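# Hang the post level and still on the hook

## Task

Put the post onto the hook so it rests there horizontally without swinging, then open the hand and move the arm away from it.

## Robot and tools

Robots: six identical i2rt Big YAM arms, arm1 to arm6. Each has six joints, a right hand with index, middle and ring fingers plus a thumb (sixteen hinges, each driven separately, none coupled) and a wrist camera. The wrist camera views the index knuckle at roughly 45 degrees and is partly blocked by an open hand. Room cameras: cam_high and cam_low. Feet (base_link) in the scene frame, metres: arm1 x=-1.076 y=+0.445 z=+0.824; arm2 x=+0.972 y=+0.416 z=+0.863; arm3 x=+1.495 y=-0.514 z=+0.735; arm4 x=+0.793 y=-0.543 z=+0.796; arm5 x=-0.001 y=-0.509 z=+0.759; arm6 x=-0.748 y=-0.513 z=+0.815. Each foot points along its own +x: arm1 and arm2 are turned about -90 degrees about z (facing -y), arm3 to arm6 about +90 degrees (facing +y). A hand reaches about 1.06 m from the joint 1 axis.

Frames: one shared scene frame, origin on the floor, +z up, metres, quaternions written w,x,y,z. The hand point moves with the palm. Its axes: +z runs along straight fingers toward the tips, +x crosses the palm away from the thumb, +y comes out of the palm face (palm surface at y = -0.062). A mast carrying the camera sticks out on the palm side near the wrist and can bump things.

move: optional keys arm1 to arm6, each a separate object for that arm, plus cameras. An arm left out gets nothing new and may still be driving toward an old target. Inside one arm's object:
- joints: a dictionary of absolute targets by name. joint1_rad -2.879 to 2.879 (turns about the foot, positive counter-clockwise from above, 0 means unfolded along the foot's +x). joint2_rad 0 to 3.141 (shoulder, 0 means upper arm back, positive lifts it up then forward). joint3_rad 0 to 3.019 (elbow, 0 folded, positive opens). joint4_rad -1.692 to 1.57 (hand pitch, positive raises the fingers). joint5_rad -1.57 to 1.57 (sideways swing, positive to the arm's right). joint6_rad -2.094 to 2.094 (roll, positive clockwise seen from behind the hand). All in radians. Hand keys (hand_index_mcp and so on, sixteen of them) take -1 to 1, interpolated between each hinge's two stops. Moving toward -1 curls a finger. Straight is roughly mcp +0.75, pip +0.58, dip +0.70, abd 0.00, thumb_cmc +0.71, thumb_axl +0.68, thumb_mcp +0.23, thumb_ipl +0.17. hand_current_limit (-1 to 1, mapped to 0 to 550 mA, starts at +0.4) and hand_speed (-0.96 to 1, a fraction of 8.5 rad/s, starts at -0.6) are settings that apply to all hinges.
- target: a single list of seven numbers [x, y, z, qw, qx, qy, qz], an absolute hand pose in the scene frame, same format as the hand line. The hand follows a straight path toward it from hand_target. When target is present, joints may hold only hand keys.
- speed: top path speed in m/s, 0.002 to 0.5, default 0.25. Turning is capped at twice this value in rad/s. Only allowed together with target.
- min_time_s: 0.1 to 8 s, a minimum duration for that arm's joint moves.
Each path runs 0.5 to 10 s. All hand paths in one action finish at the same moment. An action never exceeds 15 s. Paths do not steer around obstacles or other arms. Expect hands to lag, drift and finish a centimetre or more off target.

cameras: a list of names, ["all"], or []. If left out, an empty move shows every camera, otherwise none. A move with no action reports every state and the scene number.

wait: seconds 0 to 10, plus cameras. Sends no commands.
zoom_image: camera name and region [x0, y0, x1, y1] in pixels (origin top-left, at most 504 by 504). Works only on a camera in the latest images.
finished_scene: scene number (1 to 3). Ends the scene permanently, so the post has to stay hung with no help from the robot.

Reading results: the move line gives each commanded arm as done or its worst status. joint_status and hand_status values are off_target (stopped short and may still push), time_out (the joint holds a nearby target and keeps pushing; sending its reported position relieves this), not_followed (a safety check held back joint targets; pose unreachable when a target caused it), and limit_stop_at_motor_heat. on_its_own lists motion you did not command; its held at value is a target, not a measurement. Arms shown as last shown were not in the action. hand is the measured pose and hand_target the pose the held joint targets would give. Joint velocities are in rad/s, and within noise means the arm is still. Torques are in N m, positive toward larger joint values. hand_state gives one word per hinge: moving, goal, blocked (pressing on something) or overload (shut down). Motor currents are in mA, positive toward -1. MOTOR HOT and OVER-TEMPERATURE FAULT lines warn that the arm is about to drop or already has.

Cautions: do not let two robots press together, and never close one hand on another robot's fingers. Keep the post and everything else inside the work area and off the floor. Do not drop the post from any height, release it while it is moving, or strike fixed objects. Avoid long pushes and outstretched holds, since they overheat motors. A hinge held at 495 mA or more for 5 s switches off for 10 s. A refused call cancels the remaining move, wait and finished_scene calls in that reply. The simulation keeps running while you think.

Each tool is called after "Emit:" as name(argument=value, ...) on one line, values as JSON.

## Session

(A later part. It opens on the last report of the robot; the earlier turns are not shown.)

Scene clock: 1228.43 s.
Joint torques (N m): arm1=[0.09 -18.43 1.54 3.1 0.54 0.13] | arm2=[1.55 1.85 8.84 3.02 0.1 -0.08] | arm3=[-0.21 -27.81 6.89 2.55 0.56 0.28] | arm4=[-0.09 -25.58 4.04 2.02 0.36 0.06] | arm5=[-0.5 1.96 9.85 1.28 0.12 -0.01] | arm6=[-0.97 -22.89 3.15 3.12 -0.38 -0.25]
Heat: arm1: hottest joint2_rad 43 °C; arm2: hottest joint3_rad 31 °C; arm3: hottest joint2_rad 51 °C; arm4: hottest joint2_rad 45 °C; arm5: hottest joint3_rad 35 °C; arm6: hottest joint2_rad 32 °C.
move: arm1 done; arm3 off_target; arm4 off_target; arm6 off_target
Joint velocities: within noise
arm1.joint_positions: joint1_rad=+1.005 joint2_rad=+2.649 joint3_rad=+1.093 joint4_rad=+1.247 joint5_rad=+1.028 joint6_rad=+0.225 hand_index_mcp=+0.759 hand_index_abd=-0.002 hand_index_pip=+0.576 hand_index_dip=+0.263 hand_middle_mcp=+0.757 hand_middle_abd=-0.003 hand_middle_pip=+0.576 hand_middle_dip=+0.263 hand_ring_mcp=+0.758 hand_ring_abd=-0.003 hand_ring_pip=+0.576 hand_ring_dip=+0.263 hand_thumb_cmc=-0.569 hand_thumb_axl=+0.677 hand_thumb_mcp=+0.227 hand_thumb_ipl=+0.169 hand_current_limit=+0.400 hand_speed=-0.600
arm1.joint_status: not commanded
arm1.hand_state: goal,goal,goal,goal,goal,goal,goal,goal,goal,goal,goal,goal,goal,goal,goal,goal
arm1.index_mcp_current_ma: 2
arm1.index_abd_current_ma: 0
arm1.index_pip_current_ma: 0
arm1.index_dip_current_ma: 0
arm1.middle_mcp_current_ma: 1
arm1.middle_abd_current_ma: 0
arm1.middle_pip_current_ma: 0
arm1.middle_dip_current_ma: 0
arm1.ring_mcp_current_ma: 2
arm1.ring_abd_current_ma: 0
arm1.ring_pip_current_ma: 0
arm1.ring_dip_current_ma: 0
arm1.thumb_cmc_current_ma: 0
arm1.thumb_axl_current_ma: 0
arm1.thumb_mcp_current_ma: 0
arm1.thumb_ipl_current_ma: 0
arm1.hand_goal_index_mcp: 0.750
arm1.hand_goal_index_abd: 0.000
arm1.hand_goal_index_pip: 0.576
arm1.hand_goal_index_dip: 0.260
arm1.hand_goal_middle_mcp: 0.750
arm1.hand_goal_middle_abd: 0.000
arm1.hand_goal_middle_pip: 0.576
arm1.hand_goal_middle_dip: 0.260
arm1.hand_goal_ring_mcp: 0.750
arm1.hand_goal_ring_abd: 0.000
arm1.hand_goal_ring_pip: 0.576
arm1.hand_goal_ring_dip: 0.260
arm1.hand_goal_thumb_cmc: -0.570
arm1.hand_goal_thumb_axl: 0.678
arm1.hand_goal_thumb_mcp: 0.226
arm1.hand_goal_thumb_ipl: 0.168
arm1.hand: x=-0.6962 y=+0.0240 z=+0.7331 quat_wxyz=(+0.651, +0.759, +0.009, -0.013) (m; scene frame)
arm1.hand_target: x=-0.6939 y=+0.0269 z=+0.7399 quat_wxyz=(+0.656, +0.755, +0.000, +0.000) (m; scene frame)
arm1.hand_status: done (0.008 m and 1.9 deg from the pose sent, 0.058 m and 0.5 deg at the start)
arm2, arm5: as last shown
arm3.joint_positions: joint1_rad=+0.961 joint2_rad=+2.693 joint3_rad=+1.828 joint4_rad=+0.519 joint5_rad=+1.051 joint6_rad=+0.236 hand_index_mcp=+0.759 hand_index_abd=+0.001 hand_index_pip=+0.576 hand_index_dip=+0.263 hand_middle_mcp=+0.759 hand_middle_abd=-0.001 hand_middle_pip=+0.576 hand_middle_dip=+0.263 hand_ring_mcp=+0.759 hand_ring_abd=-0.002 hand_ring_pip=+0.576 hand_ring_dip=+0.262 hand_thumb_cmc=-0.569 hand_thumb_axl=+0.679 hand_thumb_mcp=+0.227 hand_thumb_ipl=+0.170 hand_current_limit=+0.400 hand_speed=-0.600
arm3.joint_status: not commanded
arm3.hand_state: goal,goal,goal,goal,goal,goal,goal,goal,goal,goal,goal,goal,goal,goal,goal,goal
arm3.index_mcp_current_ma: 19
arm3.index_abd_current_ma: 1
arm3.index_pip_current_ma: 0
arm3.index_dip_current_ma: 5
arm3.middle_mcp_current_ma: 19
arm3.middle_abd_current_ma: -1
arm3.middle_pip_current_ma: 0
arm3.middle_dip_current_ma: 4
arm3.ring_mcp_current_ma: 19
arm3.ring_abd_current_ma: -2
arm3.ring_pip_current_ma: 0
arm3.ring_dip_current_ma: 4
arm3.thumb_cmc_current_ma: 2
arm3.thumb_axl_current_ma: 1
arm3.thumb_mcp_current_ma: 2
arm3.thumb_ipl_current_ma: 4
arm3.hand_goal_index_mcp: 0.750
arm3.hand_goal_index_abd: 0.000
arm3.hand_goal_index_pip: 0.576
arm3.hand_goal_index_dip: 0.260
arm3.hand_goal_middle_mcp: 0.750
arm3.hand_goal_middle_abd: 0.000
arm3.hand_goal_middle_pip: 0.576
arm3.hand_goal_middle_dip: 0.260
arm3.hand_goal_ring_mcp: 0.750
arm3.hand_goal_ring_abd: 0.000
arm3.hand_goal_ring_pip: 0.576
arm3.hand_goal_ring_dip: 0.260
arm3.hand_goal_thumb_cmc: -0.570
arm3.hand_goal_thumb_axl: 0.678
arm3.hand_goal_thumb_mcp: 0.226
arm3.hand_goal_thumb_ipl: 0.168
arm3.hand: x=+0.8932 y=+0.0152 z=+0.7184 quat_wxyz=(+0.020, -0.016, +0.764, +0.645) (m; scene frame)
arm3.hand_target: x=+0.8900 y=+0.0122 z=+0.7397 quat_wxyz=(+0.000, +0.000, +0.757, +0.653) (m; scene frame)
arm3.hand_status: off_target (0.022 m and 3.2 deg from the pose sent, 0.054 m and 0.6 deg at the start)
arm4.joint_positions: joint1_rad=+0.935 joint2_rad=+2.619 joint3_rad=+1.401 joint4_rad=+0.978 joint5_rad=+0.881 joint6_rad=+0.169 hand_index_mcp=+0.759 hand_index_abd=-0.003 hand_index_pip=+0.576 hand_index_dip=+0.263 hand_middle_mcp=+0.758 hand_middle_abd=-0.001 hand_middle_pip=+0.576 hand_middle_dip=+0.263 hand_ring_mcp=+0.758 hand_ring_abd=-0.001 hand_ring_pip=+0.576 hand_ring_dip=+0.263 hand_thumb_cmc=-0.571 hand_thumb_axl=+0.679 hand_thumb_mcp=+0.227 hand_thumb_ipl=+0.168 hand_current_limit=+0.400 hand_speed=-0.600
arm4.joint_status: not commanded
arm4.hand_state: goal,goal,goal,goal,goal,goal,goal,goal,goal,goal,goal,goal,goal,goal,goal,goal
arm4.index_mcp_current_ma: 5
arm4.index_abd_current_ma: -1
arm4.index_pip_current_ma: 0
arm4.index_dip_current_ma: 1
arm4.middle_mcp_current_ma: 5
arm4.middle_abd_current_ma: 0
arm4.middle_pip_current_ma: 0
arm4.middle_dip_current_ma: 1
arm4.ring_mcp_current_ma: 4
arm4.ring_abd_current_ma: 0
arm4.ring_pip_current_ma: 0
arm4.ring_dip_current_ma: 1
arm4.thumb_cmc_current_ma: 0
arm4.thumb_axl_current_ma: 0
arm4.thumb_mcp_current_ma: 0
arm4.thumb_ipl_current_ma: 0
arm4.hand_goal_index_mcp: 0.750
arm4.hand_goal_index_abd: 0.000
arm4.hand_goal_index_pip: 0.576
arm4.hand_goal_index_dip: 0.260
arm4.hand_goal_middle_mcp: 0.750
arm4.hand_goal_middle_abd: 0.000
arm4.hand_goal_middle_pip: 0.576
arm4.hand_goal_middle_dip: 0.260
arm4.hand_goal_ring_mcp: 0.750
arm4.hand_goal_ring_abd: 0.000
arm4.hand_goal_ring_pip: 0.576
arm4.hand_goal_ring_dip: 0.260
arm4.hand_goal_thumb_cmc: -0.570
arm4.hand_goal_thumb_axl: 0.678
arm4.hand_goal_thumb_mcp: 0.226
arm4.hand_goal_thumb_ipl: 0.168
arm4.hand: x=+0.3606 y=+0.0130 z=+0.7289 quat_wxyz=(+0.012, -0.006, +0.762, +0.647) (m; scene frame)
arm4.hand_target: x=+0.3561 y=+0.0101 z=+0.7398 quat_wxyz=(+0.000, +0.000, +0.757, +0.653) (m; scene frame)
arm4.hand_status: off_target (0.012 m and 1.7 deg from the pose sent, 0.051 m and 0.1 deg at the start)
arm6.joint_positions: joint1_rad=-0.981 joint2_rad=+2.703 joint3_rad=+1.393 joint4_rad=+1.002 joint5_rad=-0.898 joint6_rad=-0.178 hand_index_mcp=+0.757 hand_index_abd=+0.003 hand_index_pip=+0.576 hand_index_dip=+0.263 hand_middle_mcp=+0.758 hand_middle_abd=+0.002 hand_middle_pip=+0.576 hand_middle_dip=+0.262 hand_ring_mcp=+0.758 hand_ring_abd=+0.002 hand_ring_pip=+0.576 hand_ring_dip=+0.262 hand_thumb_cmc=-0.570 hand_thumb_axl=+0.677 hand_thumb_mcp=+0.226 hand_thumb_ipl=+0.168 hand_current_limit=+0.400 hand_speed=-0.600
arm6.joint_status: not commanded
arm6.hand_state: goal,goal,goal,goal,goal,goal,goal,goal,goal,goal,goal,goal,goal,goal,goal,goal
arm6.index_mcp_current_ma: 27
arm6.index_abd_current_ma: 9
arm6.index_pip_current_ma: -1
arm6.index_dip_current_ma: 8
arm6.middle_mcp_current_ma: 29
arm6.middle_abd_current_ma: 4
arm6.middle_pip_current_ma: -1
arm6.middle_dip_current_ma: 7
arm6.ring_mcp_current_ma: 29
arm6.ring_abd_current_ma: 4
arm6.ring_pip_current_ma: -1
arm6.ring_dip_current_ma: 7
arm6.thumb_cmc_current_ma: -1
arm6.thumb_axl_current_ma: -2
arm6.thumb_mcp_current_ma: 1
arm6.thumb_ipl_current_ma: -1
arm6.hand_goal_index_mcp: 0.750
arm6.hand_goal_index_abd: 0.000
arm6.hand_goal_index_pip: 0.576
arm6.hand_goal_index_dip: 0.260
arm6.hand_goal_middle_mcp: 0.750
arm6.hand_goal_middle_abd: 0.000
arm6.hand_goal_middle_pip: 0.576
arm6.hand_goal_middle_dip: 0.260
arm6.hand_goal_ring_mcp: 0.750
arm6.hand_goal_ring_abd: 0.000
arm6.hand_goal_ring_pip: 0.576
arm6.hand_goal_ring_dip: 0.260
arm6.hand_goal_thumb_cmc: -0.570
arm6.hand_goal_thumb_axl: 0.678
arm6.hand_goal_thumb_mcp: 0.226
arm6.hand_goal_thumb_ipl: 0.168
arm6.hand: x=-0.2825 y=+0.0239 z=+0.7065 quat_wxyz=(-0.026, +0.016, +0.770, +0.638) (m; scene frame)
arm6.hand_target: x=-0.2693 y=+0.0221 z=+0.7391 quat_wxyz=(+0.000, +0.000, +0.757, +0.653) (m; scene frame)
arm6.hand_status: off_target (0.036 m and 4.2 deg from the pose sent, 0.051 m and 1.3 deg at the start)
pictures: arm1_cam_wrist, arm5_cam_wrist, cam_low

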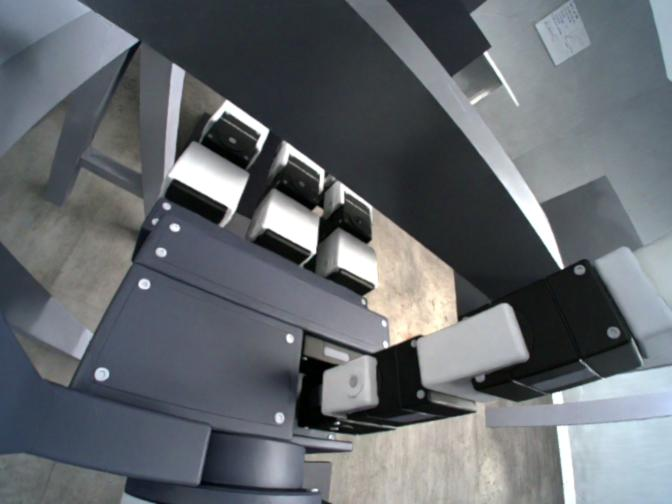

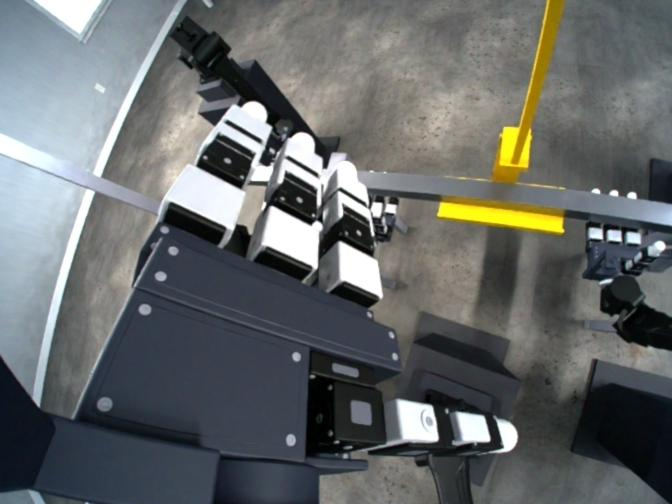

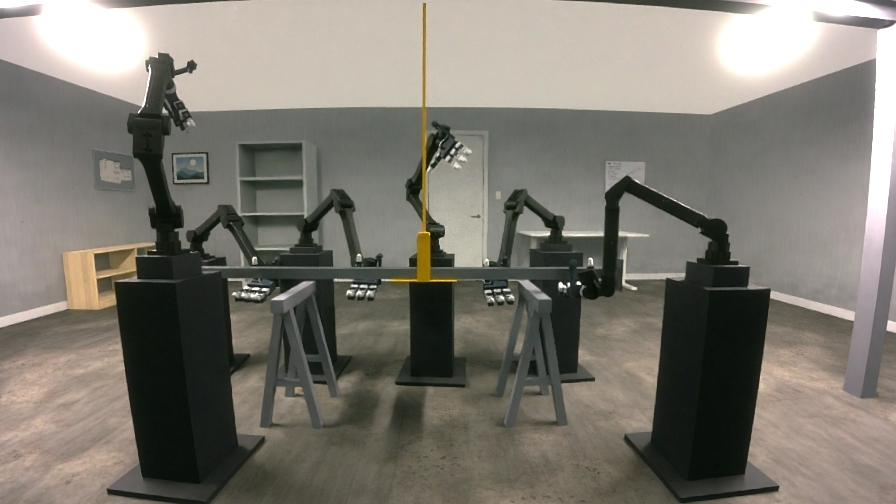

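Emit:
move(arm1={"target":[-0.694,0.055,0.67,0.656,0.755,0,0],"speed":0.05}, arm3={"target":[0.890,-0.02,0.67,0,0,0.757,0.653],"speed":0.05}, arm4={"target":[0.356,-0.02,0.67,0,0,0.757,0.653],"speed":0.05}, arm6={"target":[-0.269,-0.01,0.67,0,0,0.757,0.653],"speed":0.05})

Emit:
move(arm1={"target":[-0.694,0.16,0.62,0.656,0.755,0,0],"speed":0.08}, arm3={"target":[0.890,-0.20,0.62,0,0,0.757,0.653],"speed":0.08}, arm4={"target":[0.356,-0.20,0.62,0,0,0.757,0.653],"speed":0.08}, arm6={"target":[-0.269,-0.20,0.62,0,0,0.757,0.653],"speed":0.08})

Emit:
wait(seconds=3, cameras=["arm5_cam_wrist","cam_low"])

Emit:
zoom_image(camera="cam_low", region=[190, 240, 310, 300])

Emit:
zoom_image(camera="cam_low", region=[500, 240, 620, 300])

Scene clock: 1243.20 s.
Joint torques (N m): arm1=[0.09 -15.97 1.83 3.07 0.56 0.11] | arm2=[1.55 1.9 8.8 3.03 0.1 -0.07] | arm3=[-0.21 -24.82 8.88 2.52 0.61 0.28] | arm4=[0.5 -20.84 5.57 2.07 0.35 0.06] | arm5=[-0.32 1.85 9.88 1.29 0.14 0.01] | arm6=[-0.56 -17.85 4.49 3 -0.35 -0.26]
Heat: arm1: hottest joint2_rad 43 °C; arm2: hottest joint3_rad 31 °C; arm3: hottest joint2_rad 48 °C; arm4: hottest joint2_rad 44 °C; arm5: hottest joint3_rad 35 °C; arm6: hottest joint2_rad 33 °C.
move: arm1 done; arm3 off_target; arm4 off_target; arm6 off_target
Joint velocities: within noise
arm1.joint_positions: joint1_rad=+1.058 joint2_rad=+2.806 joint3_rad=+1.185 joint4_rad=+1.297 joint5_rad=+1.079 joint6_rad=+0.257 hand_index_mcp=+0.759 hand_index_abd=-0.002 hand_index_pip=+0.576 hand_index_dip=+0.263 hand_middle_mcp=+0.757 hand_middle_abd=-0.003 hand_middle_pip=+0.576 hand_middle_dip=+0.263 hand_ring_mcp=+0.758 hand_ring_abd=-0.003 hand_ring_pip=+0.576 hand_ring_dip=+0.263 hand_thumb_cmc=-0.569 hand_thumb_axl=+0.677 hand_thumb_mcp=+0.227 hand_thumb_ipl=+0.169 hand_current_limit=+0.400 hand_speed=-0.600
arm1.joint_status: not commanded
arm1.hand_state: goal,goal,goal,goal,goal,goal,goal,goal,goal,goal,goal,goal,goal,goal,goal,goal
arm1.index_mcp_current_ma: 2
arm1.index_abd_current_ma: 0
arm1.index_pip_current_ma: 0
arm1.index_dip_current_ma: 0
arm1.middle_mcp_current_ma: 1
arm1.middle_abd_current_ma: 0
arm1.middle_pip_current_ma: 0
arm1.middle_dip_current_ma: 0
arm1.ring_mcp_current_ma: 2
arm1.ring_abd_current_ma: 0
arm1.ring_pip_current_ma: 0
arm1.ring_dip_current_ma: 0
arm1.thumb_cmc_current_ma: 0
arm1.thumb_axl_current_ma: 0
arm1.thumb_mcp_current_ma: 0
arm1.thumb_ipl_current_ma: 0
arm1.hand_goal_index_mcp: 0.750
arm1.hand_goal_index_abd: 0.000
arm1.hand_goal_index_pip: 0.576
arm1.hand_goal_index_dip: 0.260
arm1.hand_goal_middle_mcp: 0.750
arm1.hand_goal_middle_abd: 0.000
arm1.hand_goal_middle_pip: 0.576
arm1.hand_goal_middle_dip: 0.260
arm1.hand_goal_ring_mcp: 0.750
arm1.hand_goal_ring_abd: 0.000
arm1.hand_goal_ring_pip: 0.576
arm1.hand_goal_ring_dip: 0.260
arm1.hand_goal_thumb_cmc: -0.570
arm1.hand_goal_thumb_axl: 0.678
arm1.hand_goal_thumb_mcp: 0.226
arm1.hand_goal_thumb_ipl: 0.168
arm1.hand: x=-0.6942 y=+0.0507 z=+0.6746 quat_wxyz=(+0.653, +0.757, +0.004, -0.009) (m; scene frame)
arm1.hand_target: x=-0.6941 y=+0.0550 z=+0.6701 quat_wxyz=(+0.656, +0.755, +0.000, +0.000) (m; scene frame)
arm1.hand_status: done (0.006 m and 1.2 deg from the pose sent, 0.070 m and 1.9 deg at the start)
arm2, arm5: as last shown
arm3.joint_positions: joint1_rad=+0.999 joint2_rad=+2.784 joint3_rad=+1.828 joint4_rad=+0.584 joint5_rad=+1.088 joint6_rad=+0.262 hand_index_mcp=+0.759 hand_index_abd=+0.001 hand_index_pip=+0.576 hand_index_dip=+0.263 hand_middle_mcp=+0.759 hand_middle_abd=-0.001 hand_middle_pip=+0.576 hand_middle_dip=+0.263 hand_ring_mcp=+0.759 hand_ring_abd=-0.002 hand_ring_pip=+0.576 hand_ring_dip=+0.262 hand_thumb_cmc=-0.569 hand_thumb_axl=+0.679 hand_thumb_mcp=+0.227 hand_thumb_ipl=+0.170 hand_current_limit=+0.400 hand_speed=-0.600
arm3.joint_status: not commanded
arm3.hand_state: goal,goal,goal,goal,goal,goal,goal,goal,goal,goal,goal,goal,goal,goal,goal,goal
arm3.index_mcp_current_ma: 19
arm3.index_abd_current_ma: 1
arm3.index_pip_current_ma: 0
arm3.index_dip_current_ma: 5
arm3.middle_mcp_current_ma: 19
arm3.middle_abd_current_ma: -1
arm3.middle_pip_current_ma: 0
arm3.middle_dip_current_ma: 4
arm3.ring_mcp_current_ma: 19
arm3.ring_abd_current_ma: -2
arm3.ring_pip_current_ma: 0
arm3.ring_dip_current_ma: 4
arm3.thumb_cmc_current_ma: 2
arm3.thumb_axl_current_ma: 1
arm3.thumb_mcp_current_ma: 2
arm3.thumb_ipl_current_ma: 4
arm3.hand_goal_index_mcp: 0.750
arm3.hand_goal_index_abd: 0.000
arm3.hand_goal_index_pip: 0.576
arm3.hand_goal_index_dip: 0.260
arm3.hand_goal_middle_mcp: 0.750
arm3.hand_goal_middle_abd: 0.000
arm3.hand_goal_middle_pip: 0.576
arm3.hand_goal_middle_dip: 0.260
arm3.hand_goal_ring_mcp: 0.750
arm3.hand_goal_ring_abd: 0.000
arm3.hand_goal_ring_pip: 0.576
arm3.hand_goal_ring_dip: 0.260
arm3.hand_goal_thumb_cmc: -0.570
arm3.hand_goal_thumb_axl: 0.678
arm3.hand_goal_thumb_mcp: 0.226
arm3.hand_goal_thumb_ipl: 0.168
arm3.hand: x=+0.8975 y=-0.0180 z=+0.6615 quat_wxyz=(+0.021, -0.017, +0.764, +0.645) (m; scene frame)
arm3.hand_target: x=+0.8903 y=-0.0201 z=+0.6700 quat_wxyz=(+0.000, +0.000, +0.758, +0.653) (m; scene frame)
arm3.hand_status: off_target (0.011 m and 3.3 deg from the pose sent, 0.060 m and 3.2 deg at the start)
arm4.joint_positions: joint1_rad=+0.976 joint2_rad=+2.719 joint3_rad=+1.434 joint4_rad=+1.060 joint5_rad=+0.920 joint6_rad=+0.185 hand_index_mcp=+0.759 hand_index_abd=-0.003 hand_index_pip=+0.576 hand_index_dip=+0.263 hand_middle_mcp=+0.758 hand_middle_abd=-0.001 hand_middle_pip=+0.576 hand_middle_dip=+0.263 hand_ring_mcp=+0.758 hand_ring_abd=-0.001 hand_ring_pip=+0.576 hand_ring_dip=+0.263 hand_thumb_cmc=-0.571 hand_thumb_axl=+0.679 hand_thumb_mcp=+0.227 hand_thumb_ipl=+0.168 hand_current_limit=+0.400 hand_speed=-0.600
arm4.joint_status: not commanded
arm4.hand_state: goal,goal,goal,goal,goal,goal,goal,goal,goal,goal,goal,goal,goal,goal,goal,goal
arm4.index_mcp_current_ma: 5
arm4.index_abd_current_ma: -1
arm4.index_pip_current_ma: 0
arm4.index_dip_current_ma: 1
arm4.middle_mcp_current_ma: 5
arm4.middle_abd_current_ma: 0
arm4.middle_pip_current_ma: 0
arm4.middle_dip_current_ma: 1
arm4.ring_mcp_current_ma: 4
arm4.ring_abd_current_ma: 0
arm4.ring_pip_current_ma: 0
arm4.ring_dip_current_ma: 1
arm4.thumb_cmc_current_ma: 0
arm4.thumb_axl_current_ma: 0
arm4.thumb_mcp_current_ma: 0
arm4.thumb_ipl_current_ma: 0
arm4.hand_goal_index_mcp: 0.750
arm4.hand_goal_index_abd: 0.000
arm4.hand_goal_index_pip: 0.576
arm4.hand_goal_index_dip: 0.260
arm4.hand_goal_middle_mcp: 0.750
arm4.hand_goal_middle_abd: 0.000
arm4.hand_goal_middle_pip: 0.576
arm4.hand_goal_middle_dip: 0.260
arm4.hand_goal_ring_mcp: 0.750
arm4.hand_goal_ring_abd: 0.000
arm4.hand_goal_ring_pip: 0.576
arm4.hand_goal_ring_dip: 0.260
arm4.hand_goal_thumb_cmc: -0.570
arm4.hand_goal_thumb_axl: 0.678
arm4.hand_goal_thumb_mcp: 0.226
arm4.hand_goal_thumb_ipl: 0.168
arm4.hand: x=+0.3579 y=-0.0148 z=+0.6877 quat_wxyz=(+0.003, +0.001, +0.757, +0.654) (m; scene frame)
arm4.hand_target: x=+0.3564 y=-0.0203 z=+0.6704 quat_wxyz=(+0.000, +0.000, +0.757, +0.653) (m; scene frame)
arm4.hand_status: off_target (0.019 m and 0.4 deg from the pose sent, 0.068 m and 1.7 deg at the start)
arm6.joint_positions: joint1_rad=-1.027 joint2_rad=+2.808 joint3_rad=+1.440 joint4_rad=+1.072 joint5_rad=-0.943 joint6_rad=-0.198 hand_index_mcp=+0.757 hand_index_abd=+0.003 hand_index_pip=+0.576 hand_index_dip=+0.263 hand_middle_mcp=+0.758 hand_middle_abd=+0.002 hand_middle_pip=+0.576 hand_middle_dip=+0.262 hand_ring_mcp=+0.758 hand_ring_abd=+0.002 hand_ring_pip=+0.576 hand_ring_dip=+0.262 hand_thumb_cmc=-0.570 hand_thumb_axl=+0.677 hand_thumb_mcp=+0.226 hand_thumb_ipl=+0.168 hand_current_limit=+0.400 hand_speed=-0.600
arm6.joint_status: not commanded
arm6.hand_state: goal,goal,goal,goal,goal,goal,goal,goal,goal,goal,goal,goal,goal,goal,goal,goal
arm6.index_mcp_current_ma: 27
arm6.index_abd_current_ma: 9
arm6.index_pip_current_ma: -1
arm6.index_dip_current_ma: 8
arm6.middle_mcp_current_ma: 29
arm6.middle_abd_current_ma: 4
arm6.middle_pip_current_ma: -1
arm6.middle_dip_current_ma: 7
arm6.ring_mcp_current_ma: 29
arm6.ring_abd_current_ma: 4
arm6.ring_pip_current_ma: -1
arm6.ring_dip_current_ma: 7
arm6.thumb_cmc_current_ma: -1
arm6.thumb_axl_current_ma: -2
arm6.thumb_mcp_current_ma: 1
arm6.thumb_ipl_current_ma: -1
arm6.hand_goal_index_mcp: 0.750
arm6.hand_goal_index_abd: 0.000
arm6.hand_goal_index_pip: 0.576
arm6.hand_goal_index_dip: 0.260
arm6.hand_goal_middle_mcp: 0.750
arm6.hand_goal_middle_abd: 0.000
arm6.hand_goal_middle_pip: 0.576
arm6.hand_goal_middle_dip: 0.260
arm6.hand_goal_ring_mcp: 0.750
arm6.hand_goal_ring_abd: 0.000
arm6.hand_goal_ring_pip: 0.576
arm6.hand_goal_ring_dip: 0.260
arm6.hand_goal_thumb_cmc: -0.570
arm6.hand_goal_thumb_axl: 0.678
arm6.hand_goal_thumb_mcp: 0.226
arm6.hand_goal_thumb_ipl: 0.168
arm6.hand: x=-0.2783 y=-0.0051 z=+0.6670 quat_wxyz=(-0.018, +0.009, +0.764, +0.645) (m; scene frame)
arm6.hand_target: x=-0.2692 y=-0.0102 z=+0.6699 quat_wxyz=(+0.000, +0.000, +0.758, +0.653) (m; scene frame)
arm6.hand_status: off_target (0.011 m and 2.6 deg from the pose sent, 0.052 m and 4.2 deg at the start)
pictures: none

Scene clock: 1246.50 s.
Joint torques (N m): arm1=[-0.09 -15.03 0.77 1.48 0.84 0.13] | arm2=[1.61 1.9 8.79 3 0.09 -0.07] | arm3=[4.01 -23.59 4.64 0.75 0.92 0.27] | arm4=[0.26 -18.73 1.57 1.07 0.53 0.05] | arm5=[-0.21 1.85 9.87 1.31 0.11 0] | arm6=[-0.44 -16.03 1.02 1.36 -0.6 -0.22]
Heat: arm1: hottest joint2_rad 43 °C; arm2: hottest joint3_rad 31 °C; arm3: hottest joint2_rad 48 °C; arm4: hottest joint2_rad 44 °C; arm5: hottest joint3_rad 35 °C; arm6: hottest joint2_rad 33 °C.
move: arm1 done; arm3 off_target; arm4 off_target; arm6 done
Joint velocities: within noise
arm1.joint_positions: joint1_rad=+1.288 joint2_rad=+2.904 joint3_rad=+1.198 joint4_rad=+1.183 joint5_rad=+1.288 joint6_rad=+0.507 hand_index_mcp=+0.759 hand_index_abd=-0.002 hand_index_pip=+0.576 hand_index_dip=+0.263 hand_middle_mcp=+0.757 hand_middle_abd=-0.003 hand_middle_pip=+0.576 hand_middle_dip=+0.263 hand_ring_mcp=+0.758 hand_ring_abd=-0.003 hand_ring_pip=+0.576 hand_ring_dip=+0.263 hand_thumb_cmc=-0.569 hand_thumb_axl=+0.677 hand_thumb_mcp=+0.227 hand_thumb_ipl=+0.169 hand_current_limit=+0.400 hand_speed=-0.600
arm1.joint_status: not commanded
arm1.hand_state: goal,goal,goal,goal,goal,goal,goal,goal,goal,goal,goal,goal,goal,goal,goal,goal
arm1.index_mcp_current_ma: 2
arm1.index_abd_current_ma: 0
arm1.index_pip_current_ma: 0
arm1.index_dip_current_ma: 0
arm1.middle_mcp_current_ma: 1
arm1.middle_abd_current_ma: 0
arm1.middle_pip_current_ma: 0
arm1.middle_dip_current_ma: 0
arm1.ring_mcp_current_ma: 2
arm1.ring_abd_current_ma: 0
arm1.ring_pip_current_ma: 0
arm1.ring_dip_current_ma: 0
arm1.thumb_cmc_current_ma: 0
arm1.thumb_axl_current_ma: 0
arm1.thumb_mcp_current_ma: 0
arm1.thumb_ipl_current_ma: 0
arm1.hand_goal_index_mcp: 0.750
arm1.hand_goal_index_abd: 0.000
arm1.hand_goal_index_pip: 0.576
arm1.hand_goal_index_dip: 0.260
arm1.hand_goal_middle_mcp: 0.750
arm1.hand_goal_middle_abd: 0.000
arm1.hand_goal_middle_pip: 0.576
arm1.hand_goal_middle_dip: 0.260
arm1.hand_goal_ring_mcp: 0.750
arm1.hand_goal_ring_abd: 0.000
arm1.hand_goal_ring_pip: 0.576
arm1.hand_goal_ring_dip: 0.260
arm1.hand_goal_thumb_cmc: -0.570
arm1.hand_goal_thumb_axl: 0.678
arm1.hand_goal_thumb_mcp: 0.226
arm1.hand_goal_thumb_ipl: 0.168
arm1.hand: x=-0.6914 y=+0.1567 z=+0.6277 quat_wxyz=(+0.658, +0.753, -0.005, +0.003) (m; scene frame)
arm1.hand_target: x=-0.6941 y=+0.1599 z=+0.6201 quat_wxyz=(+0.656, +0.755, +0.000, +0.000) (m; scene frame)
arm1.hand_status: done (0.009 m and 0.7 deg from the pose sent, 0.122 m and 1.2 deg at the start)
arm2.joint_positions: joint1_rad=+0.594 joint2_rad=+0.623 joint3_rad=+1.444 joint4_rad=-1.182 joint5_rad=+0.079 joint6_rad=+1.086 hand_index_mcp=+0.755 hand_index_abd=+0.001 hand_index_pip=+0.577 hand_index_dip=+0.696 hand_middle_mcp=+0.755 hand_middle_abd=+0.001 hand_middle_pip=+0.577 hand_middle_dip=+0.696 hand_ring_mcp=+0.755 hand_ring_abd=+0.001 hand_ring_pip=+0.577 hand_ring_dip=+0.696 hand_thumb_cmc=+0.715 hand_thumb_axl=+0.677 hand_thumb_mcp=+0.226 hand_thumb_ipl=+0.168 hand_current_limit=+0.400 hand_speed=-0.600
arm2.joint_status: not commanded
arm2.hand_state: goal,goal,goal,goal,goal,goal,goal,goal,goal,goal,goal,goal,goal,goal,goal,goal
arm2.index_mcp_current_ma: 1
arm2.index_abd_current_ma: 0
arm2.index_pip_current_ma: 0
arm2.index_dip_current_ma: 0
arm2.middle_mcp_current_ma: 1
arm2.middle_abd_current_ma: 0
arm2.middle_pip_current_ma: 0
arm2.middle_dip_current_ma: 0
arm2.ring_mcp_current_ma: 1
arm2.ring_abd_current_ma: 0
arm2.ring_pip_current_ma: 0
arm2.ring_dip_current_ma: 0
arm2.thumb_cmc_current_ma: 1
arm2.thumb_axl_current_ma: 0
arm2.thumb_mcp_current_ma: 0
arm2.thumb_ipl_current_ma: 0
arm2.hand_goal_index_mcp: 0.754
arm2.hand_goal_index_abd: 0.000
arm2.hand_goal_index_pip: 0.576
arm2.hand_goal_index_dip: 0.696
arm2.hand_goal_middle_mcp: 0.754
arm2.hand_goal_middle_abd: 0.000
arm2.hand_goal_middle_pip: 0.576
arm2.hand_goal_middle_dip: 0.696
arm2.hand_goal_ring_mcp: 0.754
arm2.hand_goal_ring_abd: 0.000
arm2.hand_goal_ring_pip: 0.576
arm2.hand_goal_ring_dip: 0.696
arm2.hand_goal_thumb_cmc: 0.714
arm2.hand_goal_thumb_axl: 0.678
arm2.hand_goal_thumb_mcp: 0.226
arm2.hand_goal_thumb_ipl: 0.168
arm2.hand: x=+1.0090 y=+0.1520 z=+1.4815 quat_wxyz=(+0.417, +0.784, -0.251, +0.386) (m; scene frame)
arm2.hand_target: x=+1.0068 y=+0.1558 z=+1.4939 quat_wxyz=(+0.425, +0.776, -0.249, +0.395) (m; scene frame)
arm2.hand_status: not commanded
arm3.joint_positions: joint1_rad=+1.204 joint2_rad=+2.784 joint3_rad=+1.710 joint4_rad=+0.466 joint5_rad=+1.316 joint6_rad=+0.586 hand_index_mcp=+0.760 hand_index_abd=+0.001 hand_index_pip=+0.576 hand_index_dip=+0.263 hand_middle_mcp=+0.759 hand_middle_abd=-0.001 hand_middle_pip=+0.576 hand_middle_dip=+0.263 hand_ring_mcp=+0.760 hand_ring_abd=-0.002 hand_ring_pip=+0.576 hand_ring_dip=+0.262 hand_thumb_cmc=-0.569 hand_thumb_axl=+0.679 hand_thumb_mcp=+0.227 hand_thumb_ipl=+0.170 hand_current_limit=+0.400 hand_speed=-0.600
arm3.joint_status: not commanded
arm3.hand_state: goal,goal,goal,goal,goal,goal,goal,goal,goal,goal,goal,goal,goal,goal,goal,goal
arm3.index_mcp_current_ma: 22
arm3.index_abd_current_ma: 1
arm3.index_pip_current_ma: 0
arm3.index_dip_current_ma: 5
arm3.middle_mcp_current_ma: 21
arm3.middle_abd_current_ma: -1
arm3.middle_pip_current_ma: 0
arm3.middle_dip_current_ma: 4
arm3.ring_mcp_current_ma: 21
arm3.ring_abd_current_ma: -2
arm3.ring_pip_current_ma: 0
arm3.ring_dip_current_ma: 4
arm3.thumb_cmc_current_ma: 1
arm3.thumb_axl_current_ma: 1
arm3.thumb_mcp_current_ma: 2
arm3.thumb_ipl_current_ma: 4
arm3.hand_goal_index_mcp: 0.750
arm3.hand_goal_index_abd: 0.000
arm3.hand_goal_index_pip: 0.576
arm3.hand_goal_index_dip: 0.260
arm3.hand_goal_middle_mcp: 0.750
arm3.hand_goal_middle_abd: 0.000
arm3.hand_goal_middle_pip: 0.576
arm3.hand_goal_middle_dip: 0.260
arm3.hand_goal_ring_mcp: 0.750
arm3.hand_goal_ring_abd: 0.000
arm3.hand_goal_ring_pip: 0.576
arm3.hand_goal_ring_dip: 0.260
arm3.hand_goal_thumb_cmc: -0.570
arm3.hand_goal_thumb_axl: 0.678
arm3.hand_goal_thumb_mcp: 0.226
arm3.hand_goal_thumb_ipl: 0.168
arm3.hand: x=+0.9040 y=-0.1643 z=+0.6257 quat_wxyz=(+0.013, +0.022, +0.756, +0.654) (m; scene frame)
arm3.hand_target: x=+0.8909 y=-0.1992 z=+0.6201 quat_wxyz=(+0.000, +0.000, +0.757, +0.653) (m; scene frame)
arm3.hand_status: off_target (0.039 m and 3.0 deg from the pose sent, 0.187 m and 3.3 deg at the start)
arm4.joint_positions: joint1_rad=+1.281 joint2_rad=+2.792 joint3_rad=+1.307 joint4_rad=+1.141 joint5_rad=+1.208 joint6_rad=+0.372 hand_index_mcp=+0.759 hand_index_abd=-0.003 hand_index_pip=+0.576 hand_index_dip=+0.263 hand_middle_mcp=+0.758 hand_middle_abd=-0.001 hand_middle_pip=+0.576 hand_middle_dip=+0.263 hand_ring_mcp=+0.758 hand_ring_abd=-0.001 hand_ring_pip=+0.576 hand_ring_dip=+0.263 hand_thumb_cmc=-0.571 hand_thumb_axl=+0.679 hand_thumb_mcp=+0.227 hand_thumb_ipl=+0.168 hand_current_limit=+0.400 hand_speed=-0.600
arm4.joint_status: not commanded
arm4.hand_state: goal,goal,goal,goal,goal,goal,goal,goal,goal,goal,goal,goal,goal,goal,goal,goal
arm4.index_mcp_current_ma: 5
arm4.index_abd_current_ma: -1
arm4.index_pip_current_ma: 0
arm4.index_dip_current_ma: 1
arm4.middle_mcp_current_ma: 5
arm4.middle_abd_current_ma: 0
arm4.middle_pip_current_ma: 0
arm4.middle_dip_current_ma: 1
arm4.ring_mcp_current_ma: 4
arm4.ring_abd_current_ma: 0
arm4.ring_pip_current_ma: 0
arm4.ring_dip_current_ma: 1
arm4.thumb_cmc_current_ma: 0
arm4.thumb_axl_current_ma: 0
arm4.thumb_mcp_current_ma: 0
arm4.thumb_ipl_current_ma: 0
arm4.hand_goal_index_mcp: 0.750
arm4.hand_goal_index_abd: 0.000
arm4.hand_goal_index_pip: 0.576
arm4.hand_goal_index_dip: 0.260
arm4.hand_goal_middle_mcp: 0.750
arm4.hand_goal_middle_abd: 0.000
arm4.hand_goal_middle_pip: 0.576
arm4.hand_goal_middle_dip: 0.260
arm4.hand_goal_ring_mcp: 0.750
arm4.hand_goal_ring_abd: 0.000
arm4.hand_goal_ring_pip: 0.576
arm4.hand_goal_ring_dip: 0.260
arm4.hand_goal_thumb_cmc: -0.570
arm4.hand_goal_thumb_axl: 0.678
arm4.hand_goal_thumb_mcp: 0.226
arm4.hand_goal_thumb_ipl: 0.168
arm4.hand: x=+0.3455 y=-0.1944 z=+0.6411 quat_wxyz=(-0.014, +0.013, +0.752, +0.659) (m; scene frame)
arm4.hand_target: x=+0.3564 y=-0.2001 z=+0.6208 quat_wxyz=(+0.000, +0.000, +0.757, +0.653) (m; scene frame)
arm4.hand_status: off_target (0.024 m and 2.4 deg from the pose sent, 0.197 m and 0.4 deg at the start)
arm5.joint_positions: joint1_rad=+0.624 joint2_rad=+0.630 joint3_rad=+1.383 joint4_rad=-1.210 joint5_rad=+0.027 joint6_rad=+1.084 hand_index_mcp=+0.756 hand_index_abd=+0.001 hand_index_pip=+0.577 hand_index_dip=+0.696 hand_middle_mcp=+0.756 hand_middle_abd=+0.001 hand_middle_pip=+0.577 hand_middle_dip=+0.696 hand_ring_mcp=+0.756 hand_ring_abd=+0.001 hand_ring_pip=+0.577 hand_ring_dip=+0.696 hand_thumb_cmc=+0.715 hand_thumb_axl=+0.677 hand_thumb_mcp=+0.226 hand_thumb_ipl=+0.168 hand_current_limit=+0.400 hand_speed=-0.600
arm5.joint_status: not commanded
arm5.hand_state: goal,goal,goal,goal,goal,goal,goal,goal,goal,goal,goal,goal,goal,goal,goal,goal
arm5.index_mcp_current_ma: 3
arm5.index_abd_current_ma: 1
arm5.index_pip_current_ma: 1
arm5.index_dip_current_ma: 0
arm5.middle_mcp_current_ma: 3
arm5.middle_abd_current_ma: 1
arm5.middle_pip_current_ma: 1
arm5.middle_dip_current_ma: 0
arm5.ring_mcp_current_ma: 3
arm5.ring_abd_current_ma: 1
arm5.ring_pip_current_ma: 1
arm5.ring_dip_current_ma: 0
arm5.thumb_cmc_current_ma: 2
arm5.thumb_axl_current_ma: -1
arm5.thumb_mcp_current_ma: 0
arm5.thumb_ipl_current_ma: 0
arm5.hand_goal_index_mcp: 0.754
arm5.hand_goal_index_abd: 0.000
arm5.hand_goal_index_pip: 0.576
arm5.hand_goal_index_dip: 0.696
arm5.hand_goal_middle_mcp: 0.754
arm5.hand_goal_middle_abd: 0.000
arm5.hand_goal_middle_pip: 0.576
arm5.hand_goal_middle_dip: 0.696
arm5.hand_goal_ring_mcp: 0.754
arm5.hand_goal_ring_abd: 0.000
arm5.hand_goal_ring_pip: 0.576
arm5.hand_goal_ring_dip: 0.696
arm5.hand_goal_thumb_cmc: 0.714
arm5.hand_goal_thumb_axl: 0.678
arm5.hand_goal_thumb_mcp: 0.226
arm5.hand_goal_thumb_ipl: 0.168
arm5.hand: x=-0.0568 y=-0.2367 z=+1.3381 quat_wxyz=(-0.374, +0.237, +0.815, +0.374) (m; scene frame)
arm5.hand_target: x=-0.0573 y=-0.2368 z=+1.3403 quat_wxyz=(-0.373, +0.241, +0.816, +0.370) (m; scene frame)
arm5.hand_status: not commanded
arm6.joint_positions: joint1_rad=-1.368 joint2_rad=+2.869 joint3_rad=+1.321 joint4_rad=+1.055 joint5_rad=-1.256 joint6_rad=-0.476 hand_index_mcp=+0.757 hand_index_abd=+0.003 hand_index_pip=+0.576 hand_index_dip=+0.263 hand_middle_mcp=+0.758 hand_middle_abd=+0.002 hand_middle_pip=+0.576 hand_middle_dip=+0.262 hand_ring_mcp=+0.758 hand_ring_abd=+0.002 hand_ring_pip=+0.576 hand_ring_dip=+0.262 hand_thumb_cmc=-0.570 hand_thumb_axl=+0.677 hand_thumb_mcp=+0.226 hand_thumb_ipl=+0.168 hand_current_limit=+0.400 hand_speed=-0.600
arm6.joint_status: not commanded
arm6.hand_state: goal,goal,goal,goal,goal,goal,goal,goal,goal,goal,goal,goal,goal,goal,goal,goal
arm6.index_mcp_current_ma: 28
arm6.index_abd_current_ma: 8
arm6.index_pip_current_ma: 0
arm6.index_dip_current_ma: 8
arm6.middle_mcp_current_ma: 29
arm6.middle_abd_current_ma: 4
arm6.middle_pip_current_ma: 0
arm6.middle_dip_current_ma: 7
arm6.ring_mcp_current_ma: 29
arm6.ring_abd_current_ma: 4
arm6.ring_pip_current_ma: 0
arm6.ring_dip_current_ma: 7
arm6.thumb_cmc_current_ma: -1
arm6.thumb_axl_current_ma: -2
arm6.thumb_mcp_current_ma: 1
arm6.thumb_ipl_current_ma: -1
arm6.hand_goal_index_mcp: 0.750
arm6.hand_goal_index_abd: 0.000
arm6.hand_goal_index_pip: 0.576
arm6.hand_goal_index_dip: 0.260
arm6.hand_goal_middle_mcp: 0.750
arm6.hand_goal_middle_abd: 0.000
arm6.hand_goal_middle_pip: 0.576
arm6.hand_goal_middle_dip: 0.260
arm6.hand_goal_ring_mcp: 0.750
arm6.hand_goal_ring_abd: 0.000
arm6.hand_goal_ring_pip: 0.576
arm6.hand_goal_ring_dip: 0.260
arm6.hand_goal_thumb_cmc: -0.570
arm6.hand_goal_thumb_axl: 0.678
arm6.hand_goal_thumb_mcp: 0.226
arm6.hand_goal_thumb_ipl: 0.168
arm6.hand: x=-0.2659 y=-0.1940 z=+0.6273 quat_wxyz=(+0.002, -0.004, +0.756, +0.655) (m; scene frame)
arm6.hand_target: x=-0.2690 y=-0.1999 z=+0.6202 quat_wxyz=(+0.000, +0.000, +0.757, +0.653) (m; scene frame)
arm6.hand_status: done (0.010 m and 0.6 deg from the pose sent, 0.201 m and 2.6 deg at the start)
pictures: none

Scene clock: 1249.50 s.
Joint torques (N m): arm1=[-0.03 -14.92 0.83 1.54 0.85 0.11] | arm2=[1.55 1.79 8.83 3.02 0.09 -0.07] | arm3=[4.07 -23.59 4.66 0.73 0.92 0.27] | arm4=[0.21 -18.73 1.57 1.06 0.5 0.05] | arm5=[-0.15 1.9 9.78 1.33 0.11 -0.01] | arm6=[-0.26 -16.03 0.98 1.43 -0.58 -0.24]
Heat: arm1: hottest joint2_rad 43 °C; arm2: hottest joint3_rad 31 °C; arm3: hottest joint2_rad 48 °C; arm4: hottest joint2_rad 44 °C; arm5: hottest joint3_rad 35 °C; arm6: hottest joint2_rad 32 °C.
Joint velocities: within noise
arm1.joint_positions: joint1_rad=+1.288 joint2_rad=+2.904 joint3_rad=+1.198 joint4_rad=+1.183 joint5_rad=+1.288 joint6_rad=+0.507 hand_index_mcp=+0.759 hand_index_abd=-0.002 hand_index_pip=+0.576 hand_index_dip=+0.263 hand_middle_mcp=+0.757 hand_middle_abd=-0.003 hand_middle_pip=+0.576 hand_middle_dip=+0.263 hand_ring_mcp=+0.758 hand_ring_abd=-0.003 hand_ring_pip=+0.576 hand_ring_dip=+0.263 hand_thumb_cmc=-0.569 hand_thumb_axl=+0.677 hand_thumb_mcp=+0.227 hand_thumb_ipl=+0.169 hand_current_limit=+0.400 hand_speed=-0.600
arm1.joint_status: not commanded
arm1.hand_state: goal,goal,goal,goal,goal,goal,goal,goal,goal,goal,goal,goal,goal,goal,goal,goal
arm1.index_mcp_current_ma: 2
arm1.index_abd_current_ma: 0
arm1.index_pip_current_ma: 0
arm1.index_dip_current_ma: 0
arm1.middle_mcp_current_ma: 1
arm1.middle_abd_current_ma: 0
arm1.middle_pip_current_ma: 0
arm1.middle_dip_current_ma: 0
arm1.ring_mcp_current_ma: 2
arm1.ring_abd_current_ma: 0
arm1.ring_pip_current_ma: 0
arm1.ring_dip_current_ma: 0
arm1.thumb_cmc_current_ma: 0
arm1.thumb_axl_current_ma: 0
arm1.thumb_mcp_current_ma: 0
arm1.thumb_ipl_current_ma: 0
arm1.hand_goal_index_mcp: 0.750
arm1.hand_goal_index_abd: 0.000
arm1.hand_goal_index_pip: 0.576
arm1.hand_goal_index_dip: 0.260
arm1.hand_goal_middle_mcp: 0.750
arm1.hand_goal_middle_abd: 0.000
arm1.hand_goal_middle_pip: 0.576
arm1.hand_goal_middle_dip: 0.260
arm1.hand_goal_ring_mcp: 0.750
arm1.hand_goal_ring_abd: 0.000
arm1.hand_goal_ring_pip: 0.576
arm1.hand_goal_ring_dip: 0.260
arm1.hand_goal_thumb_cmc: -0.570
arm1.hand_goal_thumb_axl: 0.678
arm1.hand_goal_thumb_mcp: 0.226
arm1.hand_goal_thumb_ipl: 0.168
arm1.hand: x=-0.6915 y=+0.1567 z=+0.6277 quat_wxyz=(+0.658, +0.753, -0.005, +0.004) (m; scene frame)
arm1.hand_target: x=-0.6941 y=+0.1599 z=+0.6201 quat_wxyz=(+0.656, +0.755, +0.000, +0.000) (m; scene frame)
arm1.hand_status: done (0.009 m and 0.7 deg from the pose sent, 0.122 m and 1.2 deg at the start)
arm2.joint_positions: joint1_rad=+0.594 joint2_rad=+0.623 joint3_rad=+1.444 joint4_rad=-1.182 joint5_rad=+0.079 joint6_rad=+1.086 hand_index_mcp=+0.755 hand_index_abd=+0.001 hand_index_pip=+0.577 hand_index_dip=+0.696 hand_middle_mcp=+0.755 hand_middle_abd=+0.001 hand_middle_pip=+0.577 hand_middle_dip=+0.696 hand_ring_mcp=+0.755 hand_ring_abd=+0.001 hand_ring_pip=+0.577 hand_ring_dip=+0.696 hand_thumb_cmc=+0.715 hand_thumb_axl=+0.677 hand_thumb_mcp=+0.226 hand_thumb_ipl=+0.168 hand_current_limit=+0.400 hand_speed=-0.600
arm2.joint_status: not commanded
arm2.hand_state: goal,goal,goal,goal,goal,goal,goal,goal,goal,goal,goal,goal,goal,goal,goal,goal
arm2.index_mcp_current_ma: 1
arm2.index_abd_current_ma: 0
arm2.index_pip_current_ma: 0
arm2.index_dip_current_ma: 0
arm2.middle_mcp_current_ma: 1
arm2.middle_abd_current_ma: 0
arm2.middle_pip_current_ma: 0
arm2.middle_dip_current_ma: 0
arm2.ring_mcp_current_ma: 1
arm2.ring_abd_current_ma: 0
arm2.ring_pip_current_ma: 0
arm2.ring_dip_current_ma: 0
arm2.thumb_cmc_current_ma: 1
arm2.thumb_axl_current_ma: 0
arm2.thumb_mcp_current_ma: 0
arm2.thumb_ipl_current_ma: 0
arm2.hand_goal_index_mcp: 0.754
arm2.hand_goal_index_abd: 0.000
arm2.hand_goal_index_pip: 0.576
arm2.hand_goal_index_dip: 0.696
arm2.hand_goal_middle_mcp: 0.754
arm2.hand_goal_middle_abd: 0.000
arm2.hand_goal_middle_pip: 0.576
arm2.hand_goal_middle_dip: 0.696
arm2.hand_goal_ring_mcp: 0.754
arm2.hand_goal_ring_abd: 0.000
arm2.hand_goal_ring_pip: 0.576
arm2.hand_goal_ring_dip: 0.696
arm2.hand_goal_thumb_cmc: 0.714
arm2.hand_goal_thumb_axl: 0.678
arm2.hand_goal_thumb_mcp: 0.226
arm2.hand_goal_thumb_ipl: 0.168
arm2.hand: x=+1.0090 y=+0.1520 z=+1.4815 quat_wxyz=(+0.417, +0.784, -0.251, +0.386) (m; scene frame)
arm2.hand_target: x=+1.0068 y=+0.1558 z=+1.4939 quat_wxyz=(+0.425, +0.776, -0.249, +0.395) (m; scene frame)
arm2.hand_status: not commanded
arm3.joint_positions: joint1_rad=+1.204 joint2_rad=+2.784 joint3_rad=+1.710 joint4_rad=+0.466 joint5_rad=+1.316 joint6_rad=+0.587 hand_index_mcp=+0.760 hand_index_abd=+0.001 hand_index_pip=+0.576 hand_index_dip=+0.263 hand_middle_mcp=+0.759 hand_middle_abd=-0.001 hand_middle_pip=+0.576 hand_middle_dip=+0.263 hand_ring_mcp=+0.760 hand_ring_abd=-0.002 hand_ring_pip=+0.576 hand_ring_dip=+0.262 hand_thumb_cmc=-0.569 hand_thumb_axl=+0.679 hand_thumb_mcp=+0.227 hand_thumb_ipl=+0.170 hand_current_limit=+0.400 hand_speed=-0.600
arm3.joint_status: not commanded
arm3.hand_state: goal,goal,goal,goal,goal,goal,goal,goal,goal,goal,goal,goal,goal,goal,goal,goal
arm3.index_mcp_current_ma: 22
arm3.index_abd_current_ma: 1
arm3.index_pip_current_ma: 0
arm3.index_dip_current_ma: 5
arm3.middle_mcp_current_ma: 21
arm3.middle_abd_current_ma: -1
arm3.middle_pip_current_ma: 0
arm3.middle_dip_current_ma: 4
arm3.ring_mcp_current_ma: 21
arm3.ring_abd_current_ma: -2
arm3.ring_pip_current_ma: 0
arm3.ring_dip_current_ma: 4
arm3.thumb_cmc_current_ma: 1
arm3.thumb_axl_current_ma: 1
arm3.thumb_mcp_current_ma: 2
arm3.thumb_ipl_current_ma: 4
arm3.hand_goal_index_mcp: 0.750
arm3.hand_goal_index_abd: 0.000
arm3.hand_goal_index_pip: 0.576
arm3.hand_goal_index_dip: 0.260
arm3.hand_goal_middle_mcp: 0.750
arm3.hand_goal_middle_abd: 0.000
arm3.hand_goal_middle_pip: 0.576
arm3.hand_goal_middle_dip: 0.260
arm3.hand_goal_ring_mcp: 0.750
arm3.hand_goal_ring_abd: 0.000
arm3.hand_goal_ring_pip: 0.576
arm3.hand_goal_ring_dip: 0.260
arm3.hand_goal_thumb_cmc: -0.570
arm3.hand_goal_thumb_axl: 0.678
arm3.hand_goal_thumb_mcp: 0.226
arm3.hand_goal_thumb_ipl: 0.168
arm3.hand: x=+0.9041 y=-0.1643 z=+0.6256 quat_wxyz=(+0.013, +0.023, +0.756, +0.654) (m; scene frame)
arm3.hand_target: x=+0.8909 y=-0.1992 z=+0.6201 quat_wxyz=(+0.000, +0.000, +0.757, +0.653) (m; scene frame)
arm3.hand_status: off_target (0.039 m and 3.0 deg from the pose sent, 0.187 m and 3.3 deg at the start)
arm4.joint_positions: joint1_rad=+1.281 joint2_rad=+2.792 joint3_rad=+1.307 joint4_rad=+1.141 joint5_rad=+1.208 joint6_rad=+0.372 hand_index_mcp=+0.759 hand_index_abd=-0.003 hand_index_pip=+0.576 hand_index_dip=+0.263 hand_middle_mcp=+0.758 hand_middle_abd=-0.001 hand_middle_pip=+0.576 hand_middle_dip=+0.263 hand_ring_mcp=+0.758 hand_ring_abd=-0.001 hand_ring_pip=+0.576 hand_ring_dip=+0.263 hand_thumb_cmc=-0.571 hand_thumb_axl=+0.679 hand_thumb_mcp=+0.227 hand_thumb_ipl=+0.168 hand_current_limit=+0.400 hand_speed=-0.600
arm4.joint_status: not commanded
arm4.hand_state: goal,goal,goal,goal,goal,goal,goal,goal,goal,goal,goal,goal,goal,goal,goal,goal
arm4.index_mcp_current_ma: 5
arm4.index_abd_current_ma: -1
arm4.index_pip_current_ma: 0
arm4.index_dip_current_ma: 1
arm4.middle_mcp_current_ma: 5
arm4.middle_abd_current_ma: 0
arm4.middle_pip_current_ma: 0
arm4.middle_dip_current_ma: 1
arm4.ring_mcp_current_ma: 4
arm4.ring_abd_current_ma: 0
arm4.ring_pip_current_ma: 0
arm4.ring_dip_current_ma: 1
arm4.thumb_cmc_current_ma: 0
arm4.thumb_axl_current_ma: 0
arm4.thumb_mcp_current_ma: 0
arm4.thumb_ipl_current_ma: 0
arm4.hand_goal_index_mcp: 0.750
arm4.hand_goal_index_abd: 0.000
arm4.hand_goal_index_pip: 0.576
arm4.hand_goal_index_dip: 0.260
arm4.hand_goal_middle_mcp: 0.750
arm4.hand_goal_middle_abd: 0.000
arm4.hand_goal_middle_pip: 0.576
arm4.hand_goal_middle_dip: 0.260
arm4.hand_goal_ring_mcp: 0.750
arm4.hand_goal_ring_abd: 0.000
arm4.hand_goal_ring_pip: 0.576
arm4.hand_goal_ring_dip: 0.260
arm4.hand_goal_thumb_cmc: -0.570
arm4.hand_goal_thumb_axl: 0.678
arm4.hand_goal_thumb_mcp: 0.226
arm4.hand_goal_thumb_ipl: 0.168
arm4.hand: x=+0.3455 y=-0.1944 z=+0.6411 quat_wxyz=(-0.014, +0.013, +0.752, +0.659) (m; scene frame)
arm4.hand_target: x=+0.3564 y=-0.2001 z=+0.6208 quat_wxyz=(+0.000, +0.000, +0.757, +0.653) (m; scene frame)
arm4.hand_status: off_target (0.024 m and 2.4 deg from the pose sent, 0.197 m and 0.4 deg at the start)
arm5.joint_positions: joint1_rad=+0.624 joint2_rad=+0.630 joint3_rad=+1.383 joint4_rad=-1.210 joint5_rad=+0.027 joint6_rad=+1.084 hand_index_mcp=+0.756 hand_index_abd=+0.001 hand_index_pip=+0.577 hand_index_dip=+0.696 hand_middle_mcp=+0.756 hand_middle_abd=+0.001 hand_middle_pip=+0.577 hand_middle_dip=+0.696 hand_ring_mcp=+0.756 hand_ring_abd=+0.001 hand_ring_pip=+0.577 hand_ring_dip=+0.696 hand_thumb_cmc=+0.715 hand_thumb_axl=+0.677 hand_thumb_mcp=+0.226 hand_thumb_ipl=+0.168 hand_current_limit=+0.400 hand_speed=-0.600
arm5.joint_status: not commanded
arm5.hand_state: goal,goal,goal,goal,goal,goal,goal,goal,goal,goal,goal,goal,goal,goal,goal,goal
arm5.index_mcp_current_ma: 3
arm5.index_abd_current_ma: 1
arm5.index_pip_current_ma: 1
arm5.index_dip_current_ma: 0
arm5.middle_mcp_current_ma: 3
arm5.middle_abd_current_ma: 1
arm5.middle_pip_current_ma: 1
arm5.middle_dip_current_ma: 0
arm5.ring_mcp_current_ma: 3
arm5.ring_abd_current_ma: 1
arm5.ring_pip_current_ma: 1
arm5.ring_dip_current_ma: 0
arm5.thumb_cmc_current_ma: 2
arm5.thumb_axl_current_ma: -1
arm5.thumb_mcp_current_ma: 0
arm5.thumb_ipl_current_ma: 0
arm5.hand_goal_index_mcp: 0.754
arm5.hand_goal_index_abd: 0.000
arm5.hand_goal_index_pip: 0.576
arm5.hand_goal_index_dip: 0.696
arm5.hand_goal_middle_mcp: 0.754
arm5.hand_goal_middle_abd: 0.000
arm5.hand_goal_middle_pip: 0.576
arm5.hand_goal_middle_dip: 0.696
arm5.hand_goal_ring_mcp: 0.754
arm5.hand_goal_ring_abd: 0.000
arm5.hand_goal_ring_pip: 0.576
arm5.hand_goal_ring_dip: 0.696
arm5.hand_goal_thumb_cmc: 0.714
arm5.hand_goal_thumb_axl: 0.678
arm5.hand_goal_thumb_mcp: 0.226
arm5.hand_goal_thumb_ipl: 0.168
arm5.hand: x=-0.0568 y=-0.2367 z=+1.3381 quat_wxyz=(-0.374, +0.237, +0.815, +0.374) (m; scene frame)
arm5.hand_target: x=-0.0573 y=-0.2368 z=+1.3403 quat_wxyz=(-0.373, +0.241, +0.816, +0.370) (m; scene frame)
arm5.hand_status: not commanded
arm6.joint_positions: joint1_rad=-1.368 joint2_rad=+2.869 joint3_rad=+1.321 joint4_rad=+1.054 joint5_rad=-1.256 joint6_rad=-0.476 hand_index_mcp=+0.757 hand_index_abd=+0.003 hand_index_pip=+0.576 hand_index_dip=+0.263 hand_middle_mcp=+0.758 hand_middle_abd=+0.002 hand_middle_pip=+0.576 hand_middle_dip=+0.262 hand_ring_mcp=+0.758 hand_ring_abd=+0.002 hand_ring_pip=+0.576 hand_ring_dip=+0.262 hand_thumb_cmc=-0.570 hand_thumb_axl=+0.677 hand_thumb_mcp=+0.226 hand_thumb_ipl=+0.168 hand_current_limit=+0.400 hand_speed=-0.600
arm6.joint_status: not commanded
arm6.hand_state: goal,goal,goal,goal,goal,goal,goal,goal,goal,goal,goal,goal,goal,goal,goal,goal
arm6.index_mcp_current_ma: 28
arm6.index_abd_current_ma: 8
arm6.index_pip_current_ma: 0
arm6.index_dip_current_ma: 8
arm6.middle_mcp_current_ma: 29
arm6.middle_abd_current_ma: 4
arm6.middle_pip_current_ma: 0
arm6.middle_dip_current_ma: 7
arm6.ring_mcp_current_ma: 29
arm6.ring_abd_current_ma: 4
arm6.ring_pip_current_ma: 0
arm6.ring_dip_current_ma: 7
arm6.thumb_cmc_current_ma: -1
arm6.thumb_axl_current_ma: -2
arm6.thumb_mcp_current_ma: 1
arm6.thumb_ipl_current_ma: -1
arm6.hand_goal_index_mcp: 0.750
arm6.hand_goal_index_abd: 0.000
arm6.hand_goal_index_pip: 0.576
arm6.hand_goal_index_dip: 0.260
arm6.hand_goal_middle_mcp: 0.750
arm6.hand_goal_middle_abd: 0.000
arm6.hand_goal_middle_pip: 0.576
arm6.hand_goal_middle_dip: 0.260
arm6.hand_goal_ring_mcp: 0.750
arm6.hand_goal_ring_abd: 0.000
arm6.hand_goal_ring_pip: 0.576
arm6.hand_goal_ring_dip: 0.260
arm6.hand_goal_thumb_cmc: -0.570
arm6.hand_goal_thumb_axl: 0.678
arm6.hand_goal_thumb_mcp: 0.226
arm6.hand_goal_thumb_ipl: 0.168
arm6.hand: x=-0.2660 y=-0.1940 z=+0.6273 quat_wxyz=(+0.002, -0.004, +0.756, +0.655) (m; scene frame)
arm6.hand_target: x=-0.2689 y=-0.1999 z=+0.6202 quat_wxyz=(+0.000, +0.000, +0.757, +0.653) (m; scene frame)
arm6.hand_status: done (0.010 m and 0.6 deg from the pose sent, 0.201 m and 2.6 deg at the start)
wait: 3.00 s; at rest by 0.27 s
pictures: arm5_cam_wrist, cam_low

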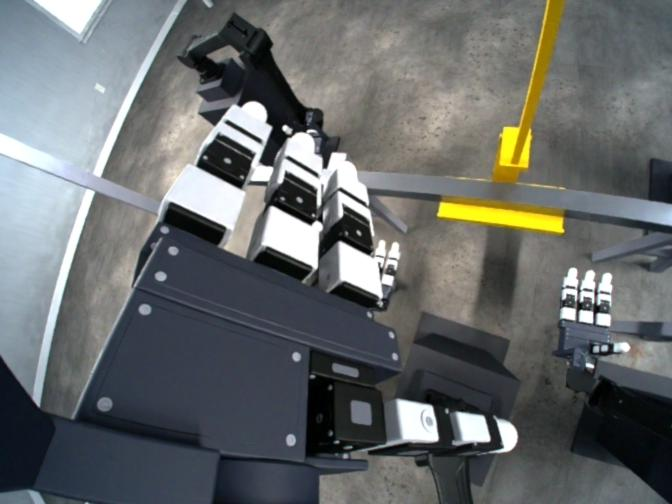

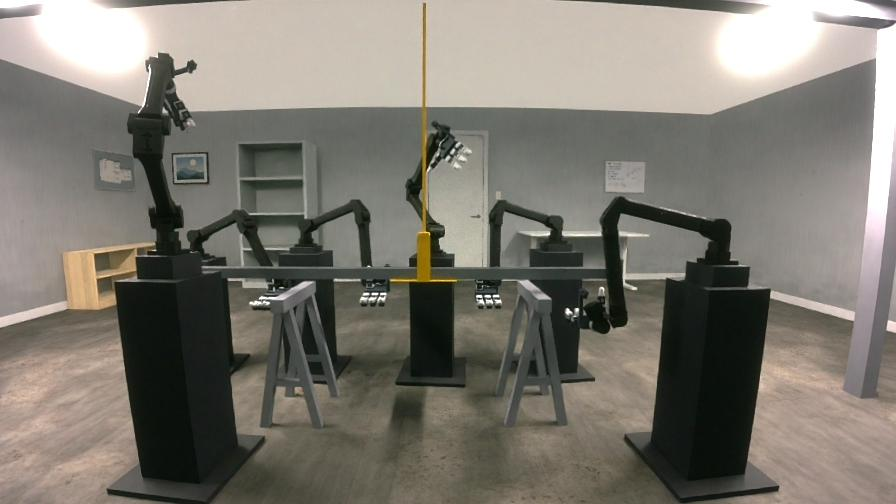

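Scaled by 4.200.

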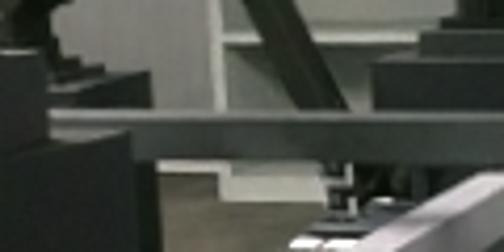

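Scaled by 4.200.

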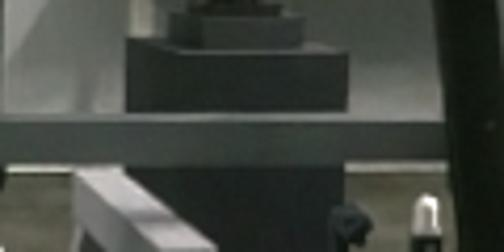

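Emit:
finished_scene(scene=2)

The scene is finished: the task was done.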